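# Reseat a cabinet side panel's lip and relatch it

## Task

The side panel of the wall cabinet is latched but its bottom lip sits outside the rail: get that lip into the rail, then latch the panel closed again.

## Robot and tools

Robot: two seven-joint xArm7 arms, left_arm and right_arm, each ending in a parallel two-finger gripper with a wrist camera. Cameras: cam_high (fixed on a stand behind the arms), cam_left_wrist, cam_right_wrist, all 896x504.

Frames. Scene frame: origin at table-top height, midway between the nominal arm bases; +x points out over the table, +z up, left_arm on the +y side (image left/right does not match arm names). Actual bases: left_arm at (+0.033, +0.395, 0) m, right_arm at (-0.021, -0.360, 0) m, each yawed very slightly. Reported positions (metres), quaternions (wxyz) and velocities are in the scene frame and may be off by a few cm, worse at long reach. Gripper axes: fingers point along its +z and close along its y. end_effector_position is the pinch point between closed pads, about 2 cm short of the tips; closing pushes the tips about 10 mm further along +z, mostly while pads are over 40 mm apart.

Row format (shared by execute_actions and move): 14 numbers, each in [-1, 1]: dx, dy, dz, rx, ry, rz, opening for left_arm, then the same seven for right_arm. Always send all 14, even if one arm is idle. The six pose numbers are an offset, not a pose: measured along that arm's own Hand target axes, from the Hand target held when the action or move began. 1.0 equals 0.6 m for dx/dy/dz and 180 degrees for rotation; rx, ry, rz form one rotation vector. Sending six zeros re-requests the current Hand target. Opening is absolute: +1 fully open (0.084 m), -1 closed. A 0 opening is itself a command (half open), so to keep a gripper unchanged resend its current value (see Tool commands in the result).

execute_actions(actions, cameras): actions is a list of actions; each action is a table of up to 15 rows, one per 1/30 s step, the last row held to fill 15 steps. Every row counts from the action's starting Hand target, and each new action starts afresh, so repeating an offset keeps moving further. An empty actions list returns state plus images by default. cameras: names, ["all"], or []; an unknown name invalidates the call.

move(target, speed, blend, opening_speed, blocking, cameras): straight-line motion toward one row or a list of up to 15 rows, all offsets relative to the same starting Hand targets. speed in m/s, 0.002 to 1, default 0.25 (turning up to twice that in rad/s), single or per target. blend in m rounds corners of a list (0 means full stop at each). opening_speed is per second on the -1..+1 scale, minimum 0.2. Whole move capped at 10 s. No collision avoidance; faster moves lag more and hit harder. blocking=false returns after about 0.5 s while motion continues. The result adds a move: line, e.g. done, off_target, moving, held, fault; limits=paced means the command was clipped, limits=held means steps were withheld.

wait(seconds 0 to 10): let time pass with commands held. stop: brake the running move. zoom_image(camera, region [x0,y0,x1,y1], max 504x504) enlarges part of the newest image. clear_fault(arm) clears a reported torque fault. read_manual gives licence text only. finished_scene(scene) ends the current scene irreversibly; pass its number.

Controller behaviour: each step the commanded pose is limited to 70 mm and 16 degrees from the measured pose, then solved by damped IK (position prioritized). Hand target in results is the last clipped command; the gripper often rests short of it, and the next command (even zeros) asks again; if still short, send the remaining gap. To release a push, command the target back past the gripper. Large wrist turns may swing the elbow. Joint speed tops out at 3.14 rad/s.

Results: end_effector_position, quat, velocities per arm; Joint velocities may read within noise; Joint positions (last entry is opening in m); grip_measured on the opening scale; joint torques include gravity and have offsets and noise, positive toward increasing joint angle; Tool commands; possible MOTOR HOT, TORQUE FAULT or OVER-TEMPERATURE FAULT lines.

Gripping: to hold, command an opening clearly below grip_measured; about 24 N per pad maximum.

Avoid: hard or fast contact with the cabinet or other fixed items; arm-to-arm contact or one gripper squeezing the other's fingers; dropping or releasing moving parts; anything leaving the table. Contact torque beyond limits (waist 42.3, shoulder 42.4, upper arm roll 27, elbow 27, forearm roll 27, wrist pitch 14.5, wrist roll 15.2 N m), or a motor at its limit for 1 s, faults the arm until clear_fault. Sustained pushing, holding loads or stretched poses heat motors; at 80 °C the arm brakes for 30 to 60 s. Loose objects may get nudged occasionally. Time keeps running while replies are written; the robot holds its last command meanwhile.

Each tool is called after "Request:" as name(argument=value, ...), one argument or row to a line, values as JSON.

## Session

Request:
execute_actions(
  actions=[],
)

Request:
zoom_image(
  camera="cam_high",
  region=[340, 110, 560, 290],
)

Scene clock: 0.00 s.
left_arm: end_effector_position=(+0.3739, +0.5670, +0.1130) grip_measured=+1.00 end_effector_quat_wxyz=(-0.419, +0.864, +0.155, +0.232) | right_arm: end_effector_position=(+0.2147, -0.2899, +0.2996) grip_measured=+1.00 end_effector_quat_wxyz=(+0.627, -0.239, -0.650, -0.356)
Joint positions: left_arm=[1.181 -0.288 -1.043 0.359 1.517 0.651 -1.643 0.084] | right_arm=[1.474 -1.057 -1.619 0.868 0.344 1.783 -2.091 0.084]
Joint velocities: within noise
Joint torques (N m): no reading
Hand target: left_arm +0.3739, +0.5670, +0.1130; -0.419, +0.864, +0.155, +0.232 | right_arm +0.2147, -0.2899, +0.2996; +0.627, -0.239, -0.650, -0.356
Tool commands: left_gripper/opening=+1.0 right_gripper/opening=+1.0

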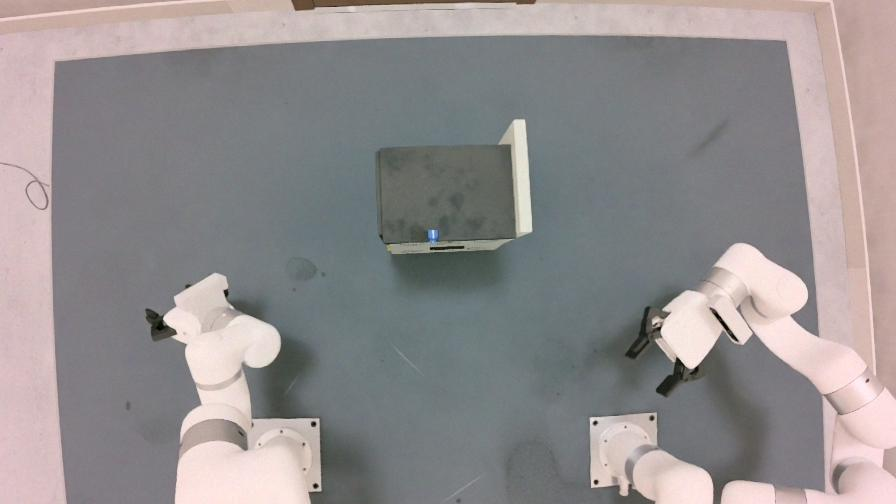

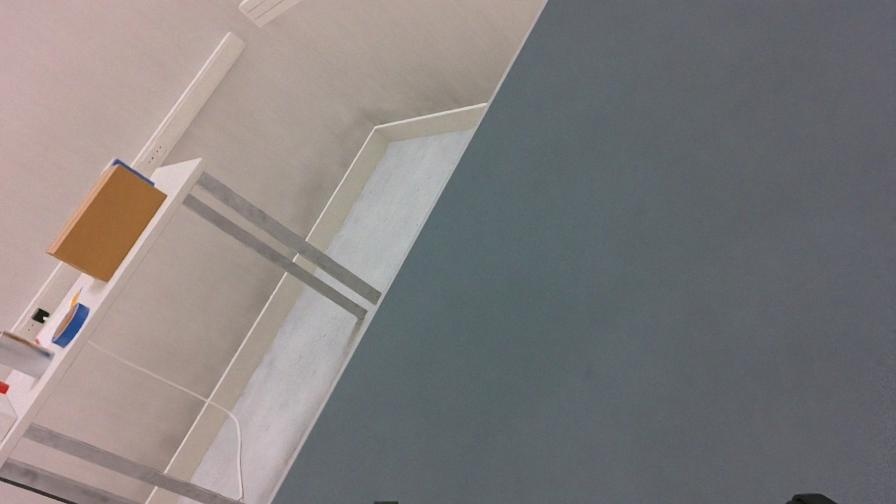

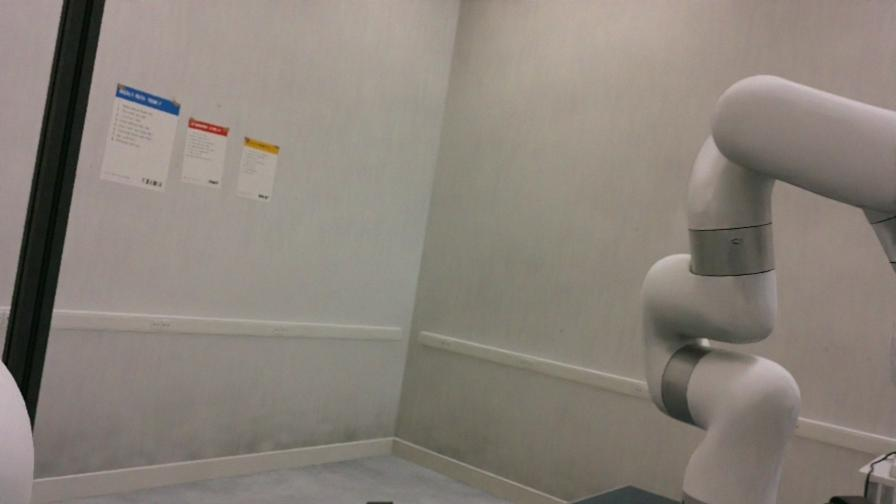

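Scaled by 2.291 from the camera's 896x504 image, which has a finer 1280x720 frame.

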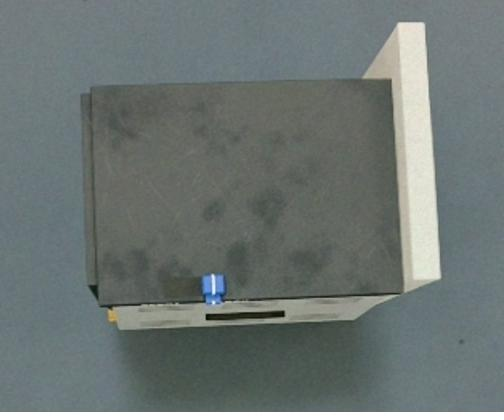

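Request:
move(
  target=[
    [0.0783,-0.0908,-0.1742,-0.2156,0.1157,0.0475,-0.286,-0.0028,0.034,-0.0508,-0.2219,-0.0306,0.0454,-0.286],
    [0.1168,-0.0365,-0.3252,-0.4672,0.2507,0.1029,-0.286,-0.0898,0.226,0.0587,-0.4241,0.2178,0.1546,-0.286],
    [0.0742,0.2038,-0.3408,-0.7187,0.3857,0.1583,-0.286,-0.2042,0.5033,0.2518,-0.6067,0.4954,0.2697,-0.286],
  ],
  speed=0.4,
  blend=[0.04,0.04,0],
  cameras=["all"],
)

Scene clock: 78.67 s.
left_arm: end_effector_position=(+0.4125, +0.3341, +0.1678) grip_measured=-0.30 end_effector_quat_wxyz=(+0.499, +0.501, -0.499, +0.501) | right_arm: end_effector_position=(+0.3577, +0.0330, +0.2341) grip_measured=-0.30 end_effector_quat_wxyz=(+0.485, -0.506, +0.515, -0.494)
Joint positions: left_arm=[0.572 0.94 -0.093 1.245 2.041 -1.644 -0.307 0.031] | right_arm=[3.05 -1.566 -1.62 0.716 3.197 2.317 -3.055 0.031]
Joint torques (N m): left_arm=[-3.77 -20.84 -4.58 8.68 2.07 -4.06 -2.03] | right_arm=[4.03 8.66 27.6 4.56 -0.62 2.8 1.84]
Hand target: left_arm +0.4125, +0.3341, +0.1678; +0.499, +0.501, -0.499, +0.501 | right_arm +0.3577, +0.0330, +0.2341; +0.485, -0.506, +0.515, -0.494
Off the commanded pose: left_arm 0.000 m, 0 deg | right_arm 0.000 m, 0 deg.
move: done; limits=paced

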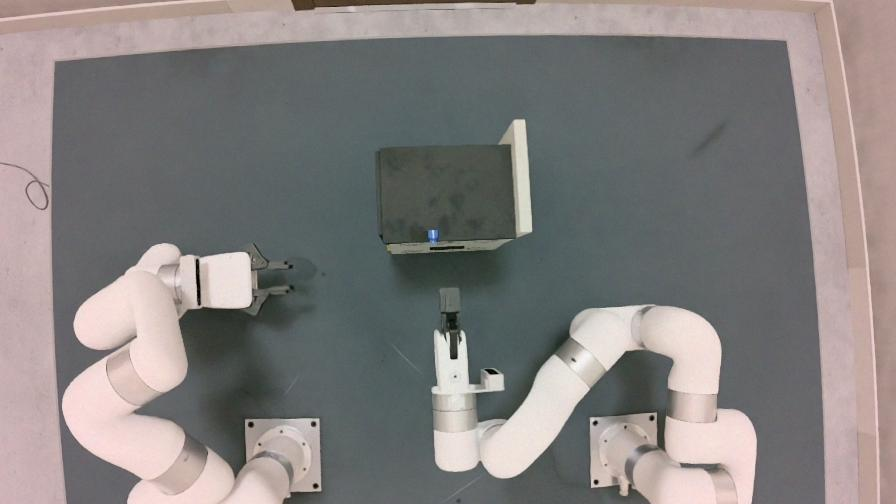

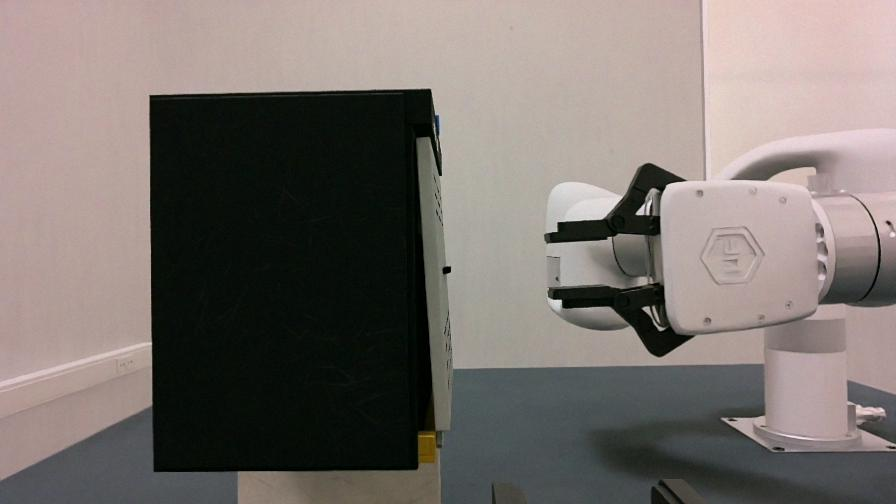

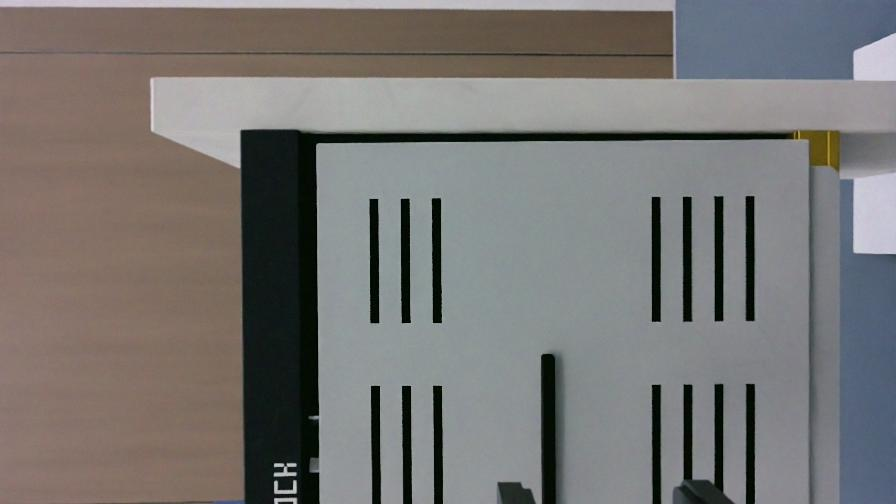

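Request:
zoom_image(
  camera="cam_left_wrist",
  region=[390, 80, 470, 180],
)

Request:
zoom_image(
  camera="cam_left_wrist",
  region=[390, 390, 480, 480],
)

Request:
zoom_image(
  camera="cam_left_wrist",
  region=[400, 200, 620, 330],
)

Request:
zoom_image(
  camera="cam_right_wrist",
  region=[440, 340, 760, 504],
)

Scaled by 5.040 from the camera's 896x504 image, which has a finer 1280x720 frame.

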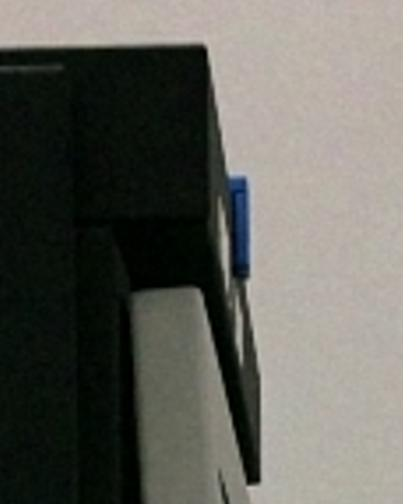

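Scaled by 5.600 from the camera's 896x504 image, which has a finer 1280x720 frame.

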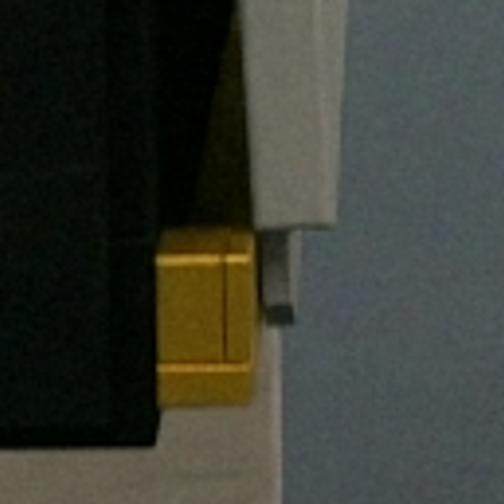

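Scaled by 2.291 from the camera's 896x504 image, which has a finer 1280x720 frame.

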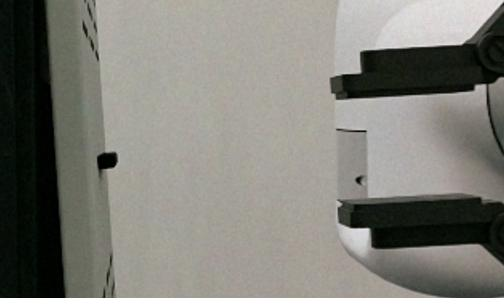

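Scaled by 1.575 from the camera's 896x504 image, which has a finer 1280x720 frame.

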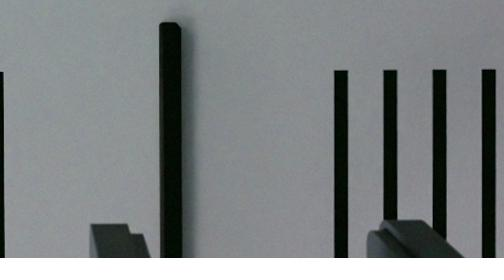

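Request:
move(
  target=[0,0,0,0,0,0,-0.286,0,0,0.1,0,0,0,-0.286],
  speed=0.12,
  cameras=["cam_left_wrist","cam_right_wrist"],
)

Request:
zoom_image(
  camera="cam_left_wrist",
  region=[410, 220, 510, 320],
)

Request:
zoom_image(
  camera="cam_right_wrist",
  region=[440, 340, 760, 504],
)

Scene clock: 115.00 s.
left_arm: end_effector_position=(+0.4125, +0.3341, +0.1678) grip_measured=-0.30 end_effector_quat_wxyz=(+0.499, +0.501, -0.499, +0.501) | right_arm: end_effector_position=(+0.4176, +0.0319, +0.2317) grip_measured=-0.30 end_effector_quat_wxyz=(+0.485, -0.506, +0.515, -0.494)
Joint positions: left_arm=[0.572 0.94 -0.093 1.245 2.041 -1.644 -0.307 0.031] | right_arm=[2.958 -1.559 -1.627 0.81 3.19 2.131 -3.059 0.031]
Joint torques (N m): left_arm=[-3.77 -21.02 -4.57 8.7 2.14 -4.1 -2.06] | right_arm=[-3.07 18.54 20.24 4.65 -4.37 -2.06 -2.28]
Hand target: left_arm +0.4125, +0.3341, +0.1678; +0.499, +0.501, -0.499, +0.501 | right_arm +0.4177, +0.0319, +0.2317; +0.485, -0.506, +0.515, -0.494
Off the commanded pose: left_arm 0.000 m, 0 deg | right_arm 0.000 m, 0 deg.
move: done
Images, in order (width x height): cam_left_wrist 896x504, cam_right_wrist 896x504.

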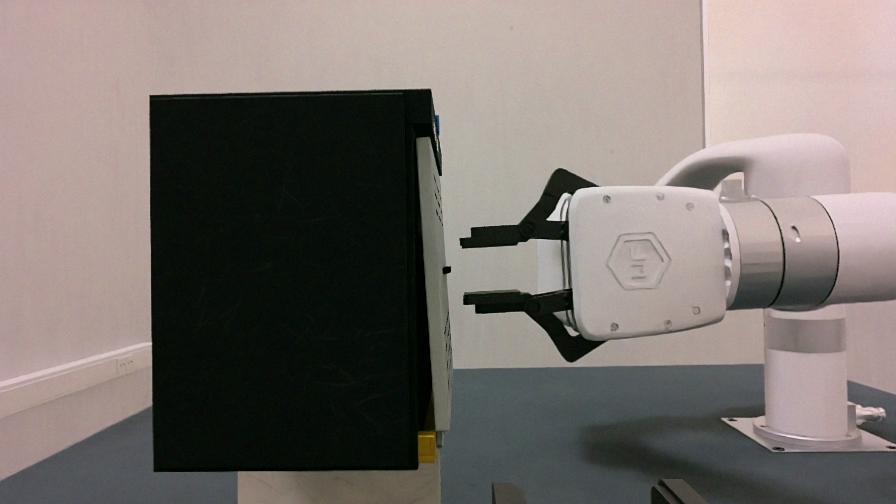

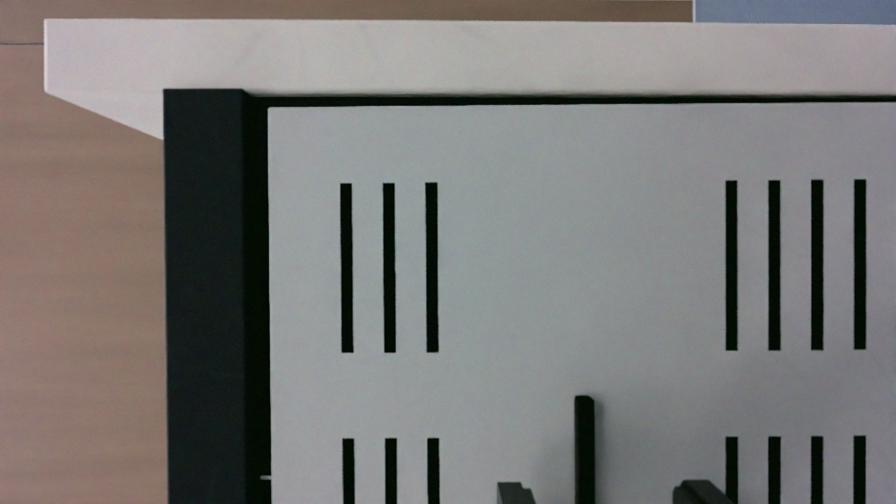

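Scaled by 5.040 from the camera's 896x504 image, which has a finer 1280x720 frame.

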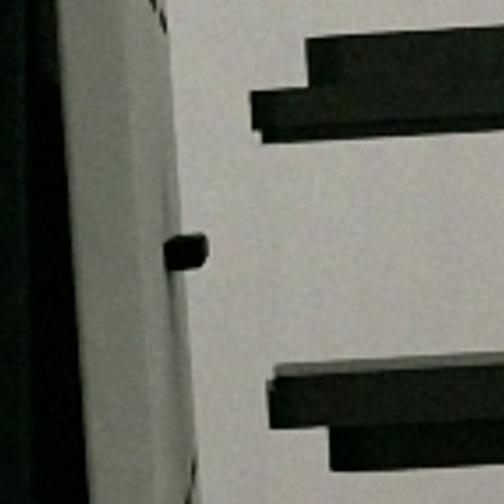

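Scaled by 1.575 from the camera's 896x504 image, which has a finer 1280x720 frame.

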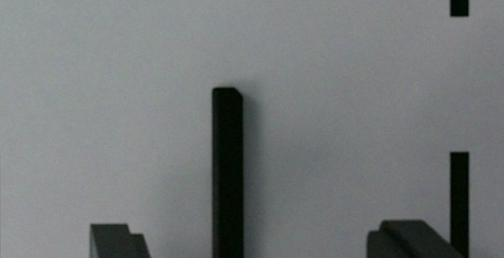

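Request:
move(
  target=[0,0,0,0,0,0,-0.286,0,-0.002,0.0197,0,0,0,-0.286],
  speed=0.05,
  cameras=["cam_left_wrist"],
)

Request:
zoom_image(
  camera="cam_left_wrist",
  region=[410, 220, 510, 320],
)

Scene clock: 129.30 s.
left_arm: end_effector_position=(+0.4125, +0.3341, +0.1678) grip_measured=-0.30 end_effector_quat_wxyz=(+0.499, +0.501, -0.499, +0.501) | right_arm: end_effector_position=(+0.4295, +0.0317, +0.2324) grip_measured=-0.30 end_effector_quat_wxyz=(+0.485, -0.506, +0.515, -0.494)
Joint positions: left_arm=[0.572 0.94 -0.093 1.245 2.041 -1.644 -0.307 0.031] | right_arm=[2.945 -1.558 -1.626 0.832 3.19 2.095 -3.061 0.031]
Joint torques (N m): left_arm=[-3.68 -20.98 -4.57 8.64 2.08 -4.07 -2.07] | right_arm=[-3.13 18.73 28.8 4.6 -4.41 -2.05 -2.32]
Hand target: left_arm +0.4125, +0.3341, +0.1678; +0.499, +0.501, -0.499, +0.501 | right_arm +0.4295, +0.0317, +0.2324; +0.485, -0.506, +0.515, -0.494
Off the commanded pose: left_arm 0.000 m, 0 deg | right_arm 0.000 m, 0 deg.
move: done
Images, in order (width x height): cam_left_wrist 896x504.

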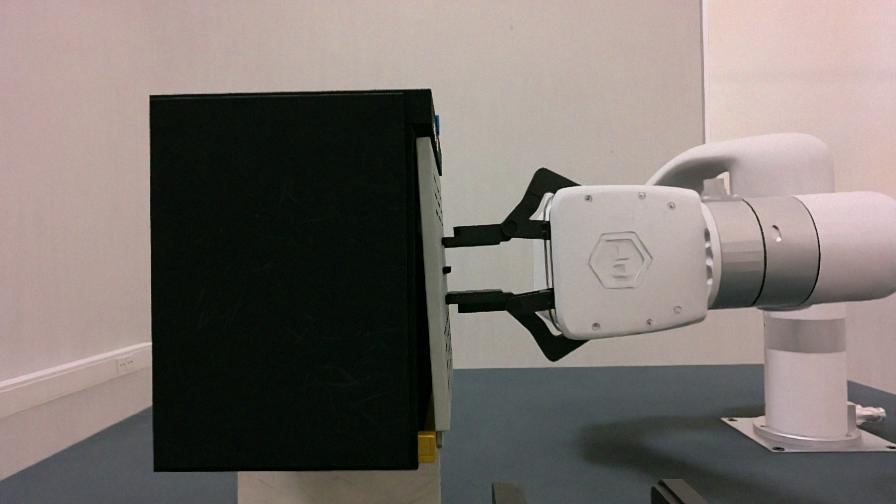

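Scaled by 5.040 from the camera's 896x504 image, which has a finer 1280x720 frame.

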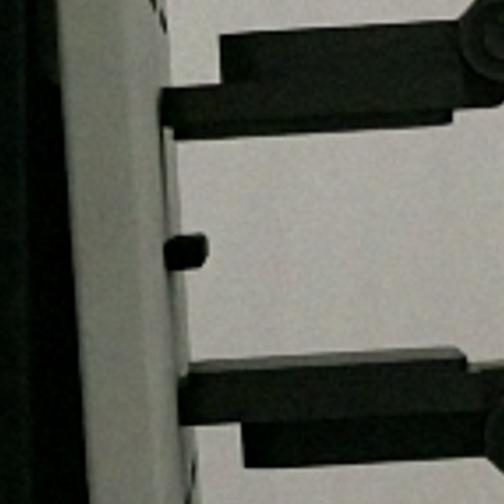

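Request:
move(
  target=[0,0,0,0,0,0,-0.286,0,0,0,0,0,0,-1],
  opening_speed=0.6,
  speed=0.05,
  cameras=["cam_left_wrist"],
)

Request:
zoom_image(
  camera="cam_left_wrist",
  region=[410, 220, 510, 320],
)

Scene clock: 144.57 s.
left_arm: end_effector_position=(+0.4125, +0.3341, +0.1678) grip_measured=-0.30 end_effector_quat_wxyz=(+0.499, +0.501, -0.499, +0.501) | right_arm: end_effector_position=(+0.4296, +0.0317, +0.2325) grip_measured=-0.92 end_effector_quat_wxyz=(+0.485, -0.506, +0.515, -0.494)
Joint positions: left_arm=[0.572 0.94 -0.093 1.245 2.041 -1.644 -0.307 0.031] | right_arm=[2.945 -1.558 -1.626 0.833 3.19 2.095 -3.061 0.004]
Joint torques (N m): left_arm=[-4 -21.04 -4.51 8.57 2.16 -4.03 -2.12] | right_arm=[-2.65 14.88 20.16 3.09 -2.08 0.75 -2.27]
Hand target: left_arm +0.4125, +0.3341, +0.1678; +0.499, +0.501, -0.499, +0.501 | right_arm +0.4295, +0.0317, +0.2324; +0.485, -0.506, +0.515, -0.494
Off the commanded pose: left_arm 0.000 m, 0 deg | right_arm 0.000 m, 0 deg.
move: done
Images, in order (width x height): cam_left_wrist 896x504.

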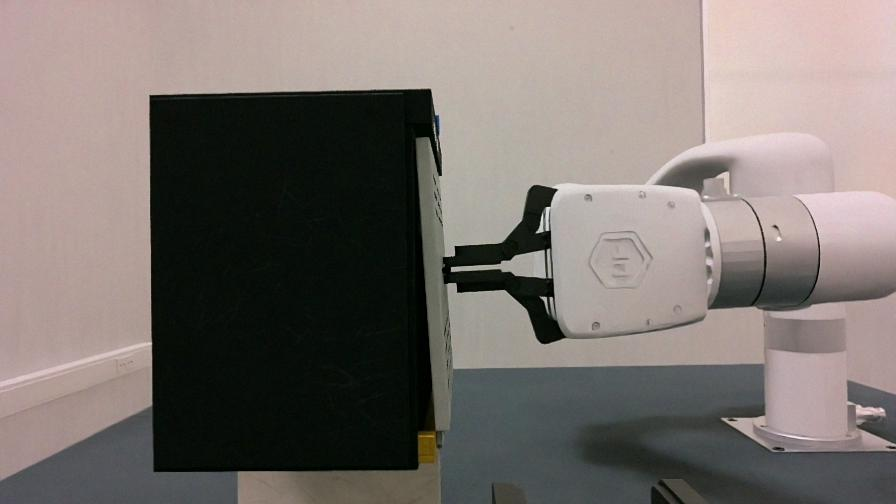

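Scaled by 5.040 from the camera's 896x504 image, which has a finer 1280x720 frame.

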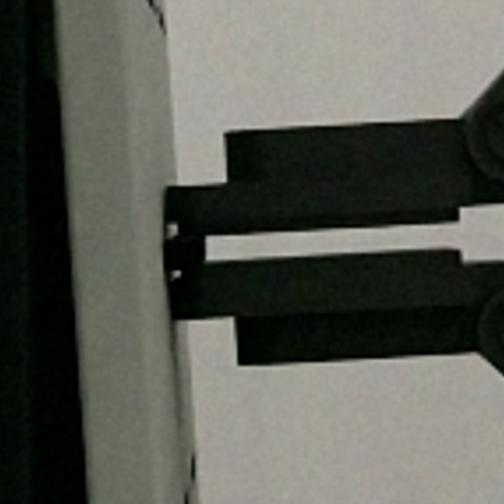

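Request:
move(
  target=[
    [0.387,0.0375,0.1067,0.2556,-0.1824,-0.179,-0.286,0,0,0,0,0,0,-1],
    [0.3855,-0.0512,0.4528,0.426,-0.304,-0.2983,-0.286,0,0,0,0,0,0,-1],
  ],
  blend=[0.04,0],
  speed=0.4,
  cameras=["cam_high","cam_left_wrist"],
)

Request:
zoom_image(
  camera="cam_left_wrist",
  region=[420, 400, 740, 504],
)

Scene clock: 169.73 s.
left_arm: end_effector_position=(+0.4434, +0.0629, +0.3984) grip_measured=-0.30 end_effector_quat_wxyz=(+0.019, +0.980, -0.011, +0.197) | right_arm: end_effector_position=(+0.4295, +0.0317, +0.2324) grip_measured=-0.92 end_effector_quat_wxyz=(+0.485, -0.506, +0.515, -0.494)
Joint positions: left_arm=[2.156 -0.822 -1.926 2.637 2.395 -1.69 -3.564 0.031] | right_arm=[2.945 -1.558 -1.626 0.832 3.19 2.095 -3.061 0.004]
Joint torques (N m): left_arm=[3.83 30.56 1.26 7.65 2.68 -2.73 -2.16] | right_arm=[3.52 7.6 16.6 -4.09 1.05 2.59 -2.29]
Hand target: left_arm +0.4439, +0.0624, +0.3990; +0.001, +0.985, -0.008, +0.174 | right_arm +0.4295, +0.0317, +0.2324; +0.485, -0.506, +0.515, -0.494
Off the commanded pose: left_arm 0.001 m, 3 deg | right_arm 0.000 m, 0 deg.
joint sent to its limit (left arm) — joint 6 (wrist pitch), lower limit. The joint targets are off in orientation, not in position.
move: off_target (left_arm); limits=paced
Images, in order (width x height): cam_high 896x504, cam_left_wrist 896x504.

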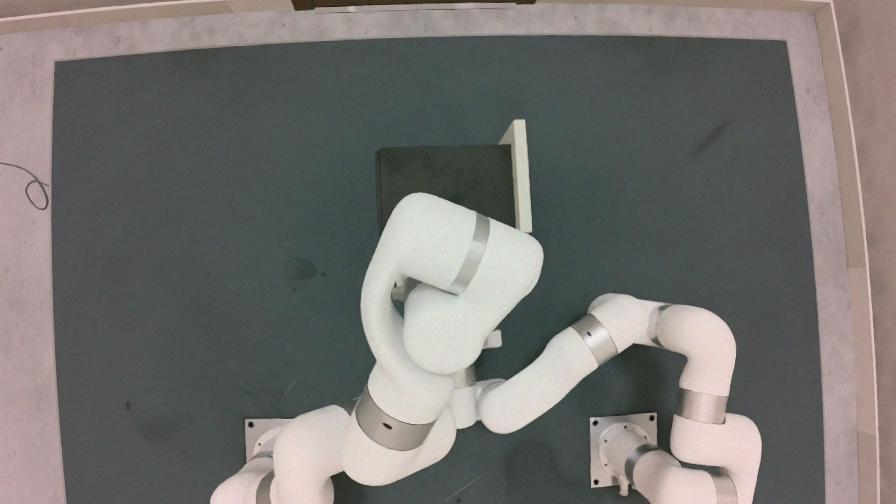

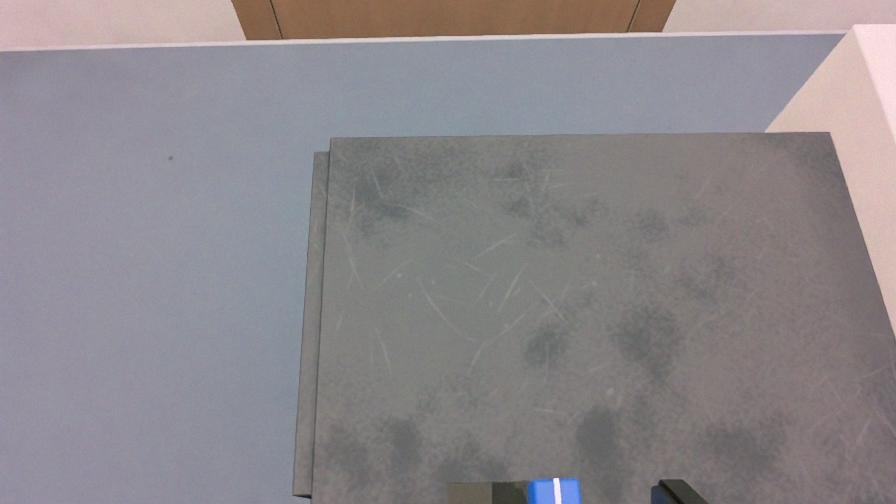

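Scaled by 1.575 from the camera's 896x504 image, which has a finer 1280x720 frame.

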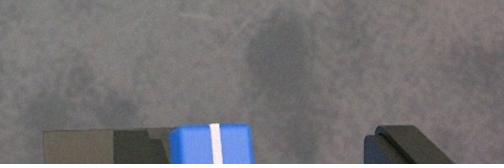

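Request:
move(
  target=[-0.0179,-0.0015,0.0242,0,0.0556,0,-0.286,0,0,0,0,0,0,-1],
  speed=0.1,
  cameras=["cam_left_wrist"],
)

Request:
zoom_image(
  camera="cam_left_wrist",
  region=[420, 400, 740, 504],
)

Scene clock: 192.00 s.
left_arm: end_effector_position=(+0.4388, +0.0634, +0.3817) grip_measured=-0.30 end_effector_quat_wxyz=(+0.002, +0.966, -0.008, +0.259) | right_arm: end_effector_position=(+0.4295, +0.0317, +0.2324) grip_measured=-0.92 end_effector_quat_wxyz=(+0.485, -0.506, +0.515, -0.494)
Joint positions: left_arm=[1.724 -0.693 -1.793 2.105 2.633 -1.358 -3.523 0.031] | right_arm=[2.945 -1.558 -1.626 0.832 3.19 2.095 -3.061 0.004]
Joint torques (N m): left_arm=[-3.78 25.81 8.77 4.82 3.07 1.48 -2.1] | right_arm=[3.41 7.8 16.74 -3.89 0.54 2.56 -2.24]
Hand target: left_arm +0.4388, +0.0634, +0.3817; +0.002, +0.966, -0.008, +0.259 | right_arm +0.4295, +0.0317, +0.2324; +0.485, -0.506, +0.515, -0.494
Off the commanded pose: left_arm 0.000 m, 0 deg | right_arm 0.000 m, 0 deg.
move: done
Images, in order (width x height): cam_left_wrist 896x504.

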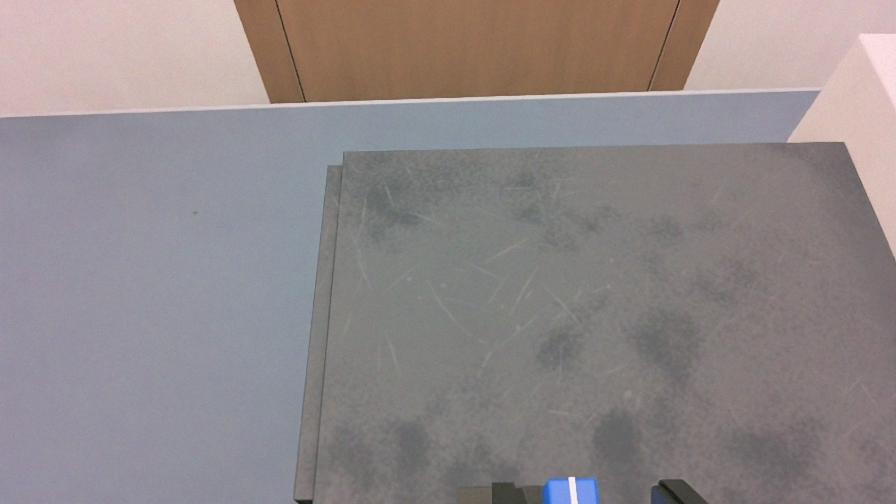

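Scaled by 1.575 from the camera's 896x504 image, which has a finer 1280x720 frame.

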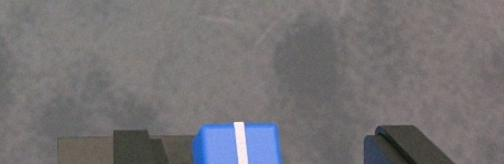

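Request:
move(
  target=[
    [0,0.0023,0.05,0,0,0,-0.286,0,0,0,0,0,0,-1],
    [0,0.0023,0.05,0,0,0,-0.8,0,0,0,0,0,0,-1],
  ],
  speed=0.08,
  opening_speed=0.7,
  cameras=["cam_left_wrist","cam_right_wrist"],
)

Scene clock: 201.80 s.
left_arm: end_effector_position=(+0.4538, +0.0617, +0.3557) grip_measured=-0.70 end_effector_quat_wxyz=(+0.002, +0.966, -0.008, +0.259) | right_arm: end_effector_position=(+0.4295, +0.0317, +0.2324) grip_measured=-0.92 end_effector_quat_wxyz=(+0.485, -0.506, +0.515, -0.494)
Joint positions: left_arm=[1.733 -0.714 -1.814 2.049 2.618 -1.289 -3.508 0.013] | right_arm=[2.945 -1.558 -1.626 0.832 3.19 2.095 -3.061 0.004]
Joint torques (N m): left_arm=[4.12 19.82 8.75 5.23 2.74 -0.9 1.96] | right_arm=[2.17 7.86 17.04 -3.76 0.44 2.47 -1.84]
Hand target: left_arm +0.4538, +0.0617, +0.3557; +0.002, +0.966, -0.008, +0.259 | right_arm +0.4295, +0.0317, +0.2324; +0.485, -0.506, +0.515, -0.494
Off the commanded pose: left_arm 0.000 m, 0 deg | right_arm 0.000 m, 0 deg.
move: done
Images, in order (width x height): cam_left_wrist 896x504, cam_right_wrist 896x504.

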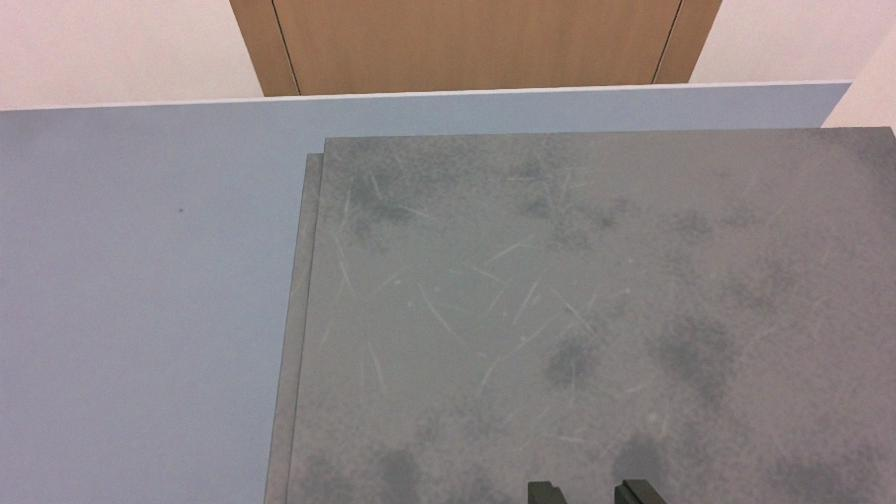

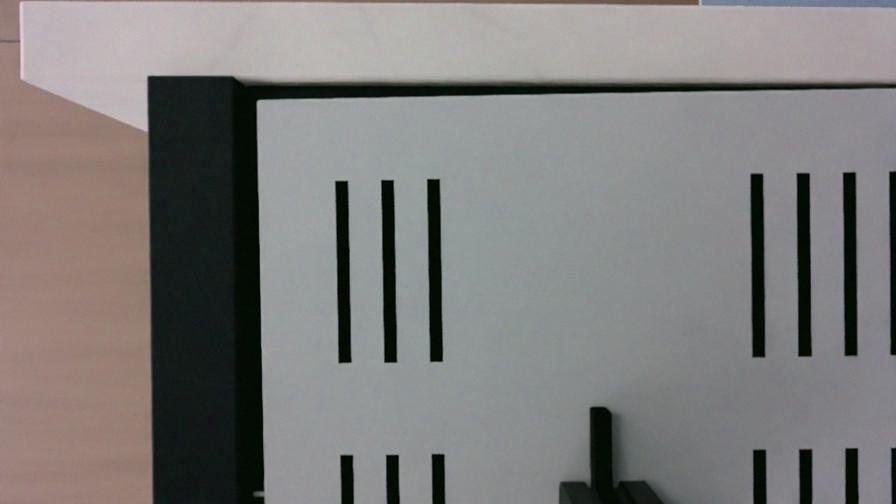

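Request:
move(
  target=[0,-0.04,0,0,0,0,-0.8,0,0,0,0,0,0,-1],
  speed=0.05,
  cameras=["cam_left_wrist","cam_right_wrist"],
)

Scene clock: 206.60 s.
left_arm: end_effector_position=(+0.4542, +0.0856, +0.3557) grip_measured=-0.70 end_effector_quat_wxyz=(+0.002, +0.966, -0.008, +0.259) | right_arm: end_effector_position=(+0.4295, +0.0316, +0.2323) grip_measured=-0.92 end_effector_quat_wxyz=(+0.485, -0.506, +0.515, -0.494)
Joint positions: left_arm=[1.671 -0.651 -1.78 1.928 2.66 -1.233 -3.466 0.013] | right_arm=[2.945 -1.558 -1.626 0.832 3.19 2.095 -3.061 0.004]
Joint torques (N m): left_arm=[0.88 25.62 12.36 4.35 5.96 -0.18 2.03] | right_arm=[-0.25 18.83 31.18 3.74 -5.16 2.14 -0.16]
Hand target: left_arm +0.4542, +0.0857, +0.3557; +0.002, +0.966, -0.008, +0.259 | right_arm +0.4295, +0.0317, +0.2324; +0.485, -0.506, +0.515, -0.494
Off the commanded pose: left_arm 0.000 m, 0 deg | right_arm 0.000 m, 0 deg.
move: done
Images, in order (width x height): cam_left_wrist 896x504, cam_right_wrist 896x504.

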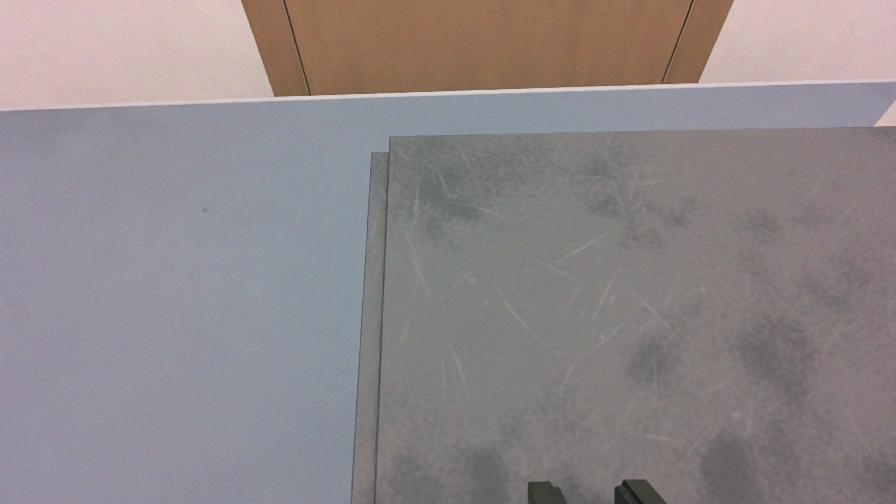

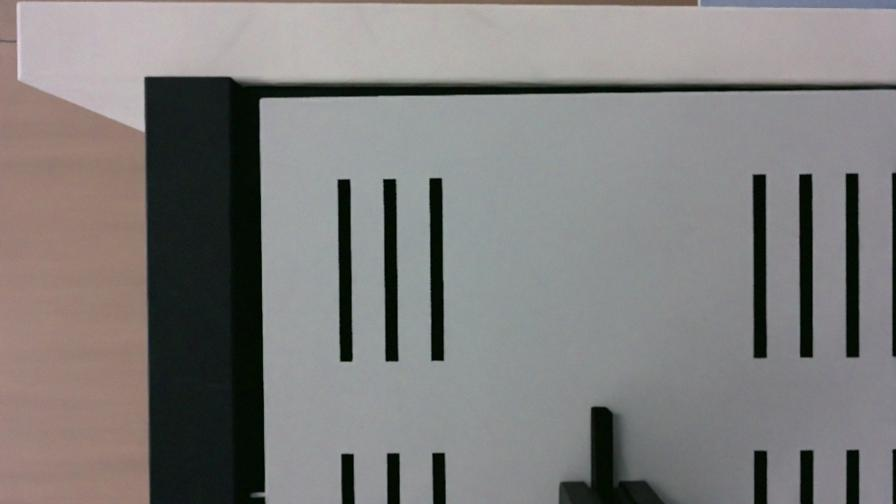

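Request:
move(
  target=[
    [0,0,0,0,0,0,-0.286,0,0,0,0,0,0,-1],
    [0,0,-0.1,0,0,0,-0.286,0,0,0,0,0,0,-1],
    [-0.0608,-0.3052,-0.1205,-0.1777,0.1046,0.1026,-0.286,0,0,0,0,0,0,-1],
    [-0.2298,-0.3373,0.2293,-0.4442,0.2614,0.2565,-0.286,0,0.001,-0.0233,0,0,0,-1],
  ],
  blend=[0,0.02,0.04,0],
  speed=[0.1,0.2,0.35,0.35],
  cameras=["all"],
)

Request:
zoom_image(
  camera="cam_high",
  region=[370, 200, 540, 300],
)

Scene clock: 222.67 s.
left_arm: end_effector_position=(+0.4069, +0.2890, +0.1677) grip_measured=-0.30 end_effector_quat_wxyz=(+0.499, +0.501, -0.500, +0.501) | right_arm: end_effector_position=(+0.4156, +0.0319, +0.2324) grip_measured=-0.92 end_effector_quat_wxyz=(+0.485, -0.506, +0.515, -0.494)
Joint positions: left_arm=[0.756 0.959 -0.388 1.164 2.115 -1.412 -0.362 0.031] | right_arm=[2.961 -1.559 -1.626 0.806 3.191 2.137 -3.06 0.004]
Joint torques (N m): left_arm=[-4.14 -18.97 -7.81 7.6 1.93 -3.96 -2.1] | right_arm=[3.85 10.33 30.88 -5.24 -0.4 2.77 1.88]
Hand target: left_arm +0.4069, +0.2890, +0.1677; +0.499, +0.501, -0.500, +0.501 | right_arm +0.4156, +0.0319, +0.2324; +0.485, -0.506, +0.515, -0.494
Off the commanded pose: left_arm 0.000 m, 0 deg | right_arm 0.000 m, 0 deg.
move: done; limits=paced

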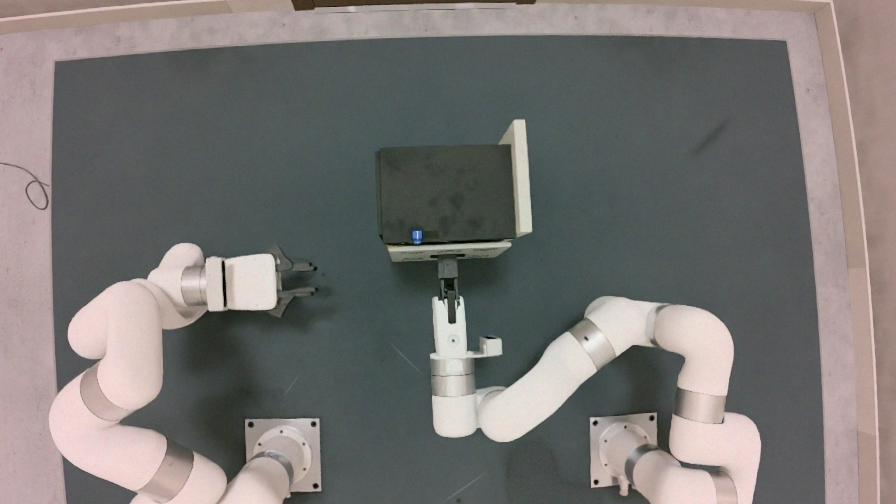

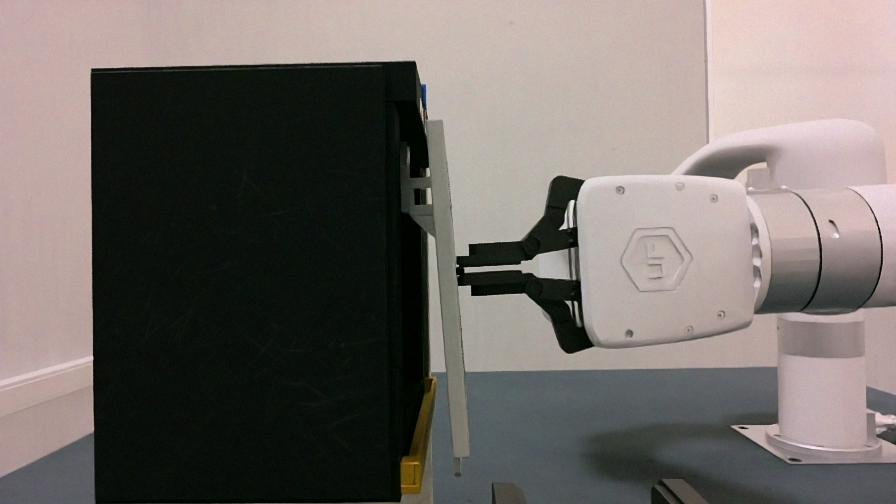

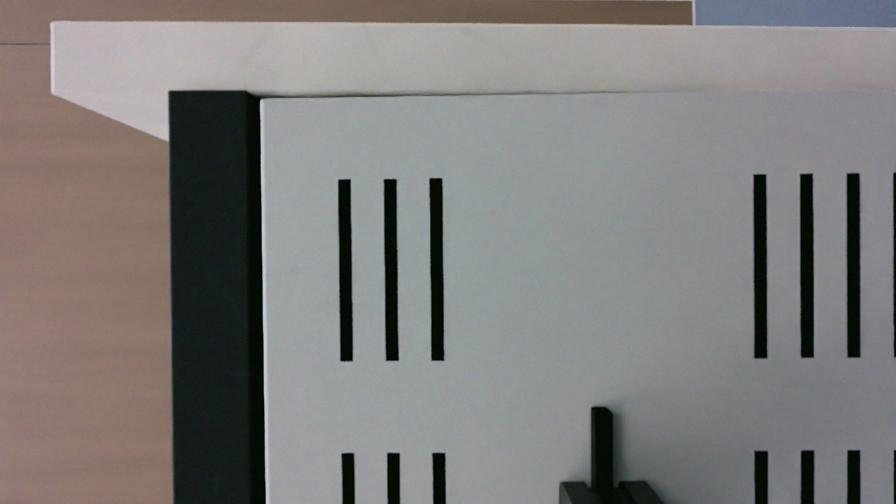

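Scaled by 2.965 from the camera's 896x504 image, which has a finer 1280x720 frame.

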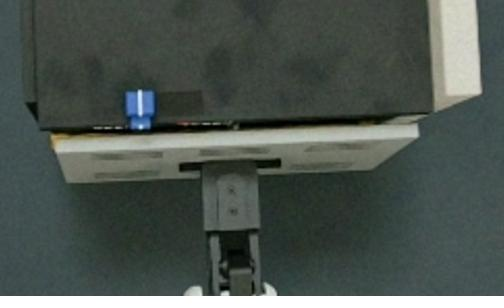

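Request:
zoom_image(
  camera="cam_left_wrist",
  region=[380, 50, 480, 150],
)

Request:
zoom_image(
  camera="cam_left_wrist",
  region=[380, 404, 480, 504],
)

Scaled by 5.040 from the camera's 896x504 image, which has a finer 1280x720 frame.

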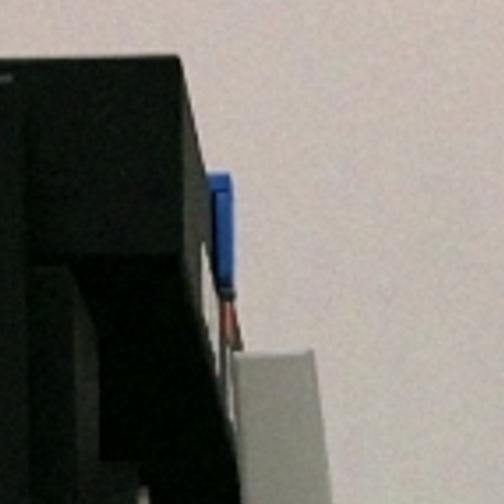

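Scaled by 5.040 from the camera's 896x504 image, which has a finer 1280x720 frame.

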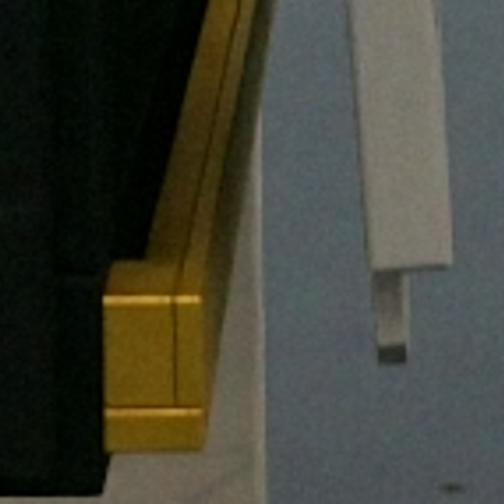

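Request:
move(
  target=[
    [0,0,0,0,0,0,-0.286,0.001,-0.028,-0.0095,0,0,0,-1],
    [0,0,0,0,0,0,-0.286,0.002,-0.0197,0.0132,0.0506,0,0,-1],
  ],
  speed=0.05,
  blend=[0.004,0],
  cameras=["cam_left_wrist","cam_right_wrist"],
)

Request:
zoom_image(
  camera="cam_left_wrist",
  region=[380, 404, 480, 504],
)

Request:
zoom_image(
  camera="cam_left_wrist",
  region=[380, 50, 480, 150],
)

Scene clock: 261.83 s.
left_arm: end_effector_position=(+0.4069, +0.2890, +0.1677) grip_measured=-0.30 end_effector_quat_wxyz=(+0.499, +0.501, -0.500, +0.501) | right_arm: end_effector_position=(+0.4239, +0.0306, +0.2438) grip_measured=-0.92 end_effector_quat_wxyz=(+0.523, -0.466, +0.474, -0.534)
Joint positions: left_arm=[0.755 0.959 -0.388 1.164 2.115 -1.412 -0.362 0.031] | right_arm=[2.966 -1.481 -1.722 0.827 3.073 2.132 -3.013 0.004]
Joint torques (N m): left_arm=[-3.73 -18.92 -7.62 7.65 1.93 -3.97 -2.07] | right_arm=[4.05 20.21 22.34 6 -5.03 -1.46 1.86]
Hand target: left_arm +0.4069, +0.2890, +0.1677; +0.499, +0.501, -0.500, +0.501 | right_arm +0.4239, +0.0306, +0.2438; +0.523, -0.465, +0.474, -0.534
Off the commanded pose: left_arm 0.000 m, 0 deg | right_arm 0.000 m, 0 deg.
move: done
Images, in order (width x height): cam_left_wrist 896x504, cam_right_wrist 896x504.

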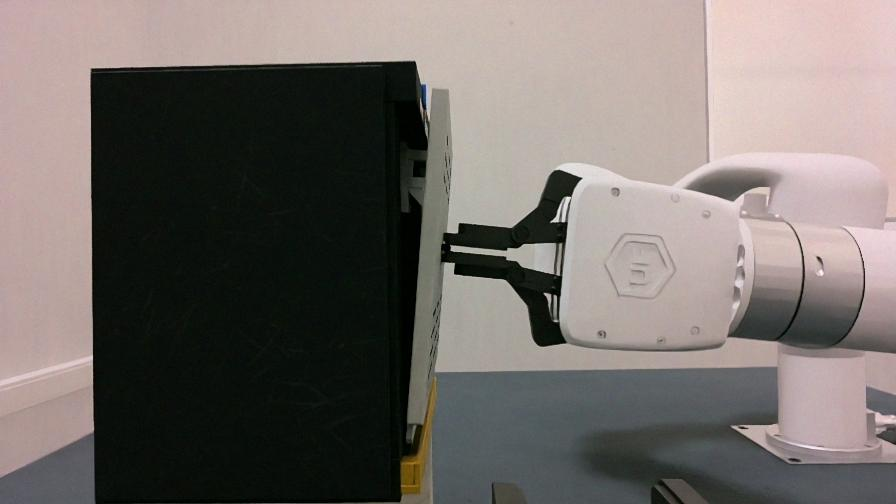

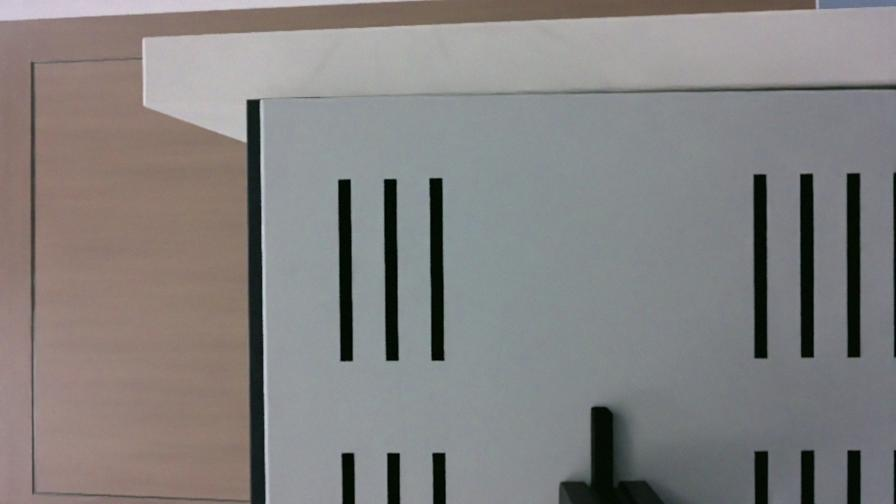

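Scaled by 5.040 from the camera's 896x504 image, which has a finer 1280x720 frame.

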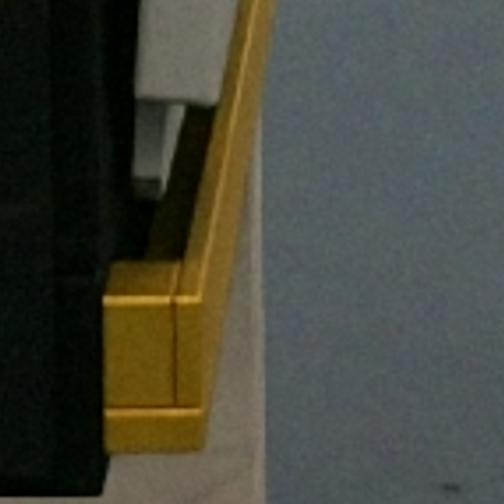

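Scaled by 5.040 from the camera's 896x504 image, which has a finer 1280x720 frame.

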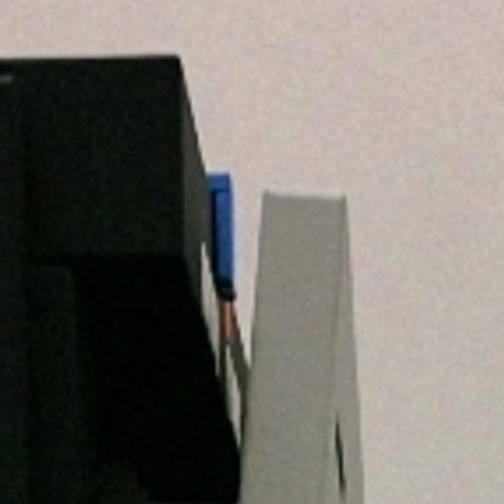

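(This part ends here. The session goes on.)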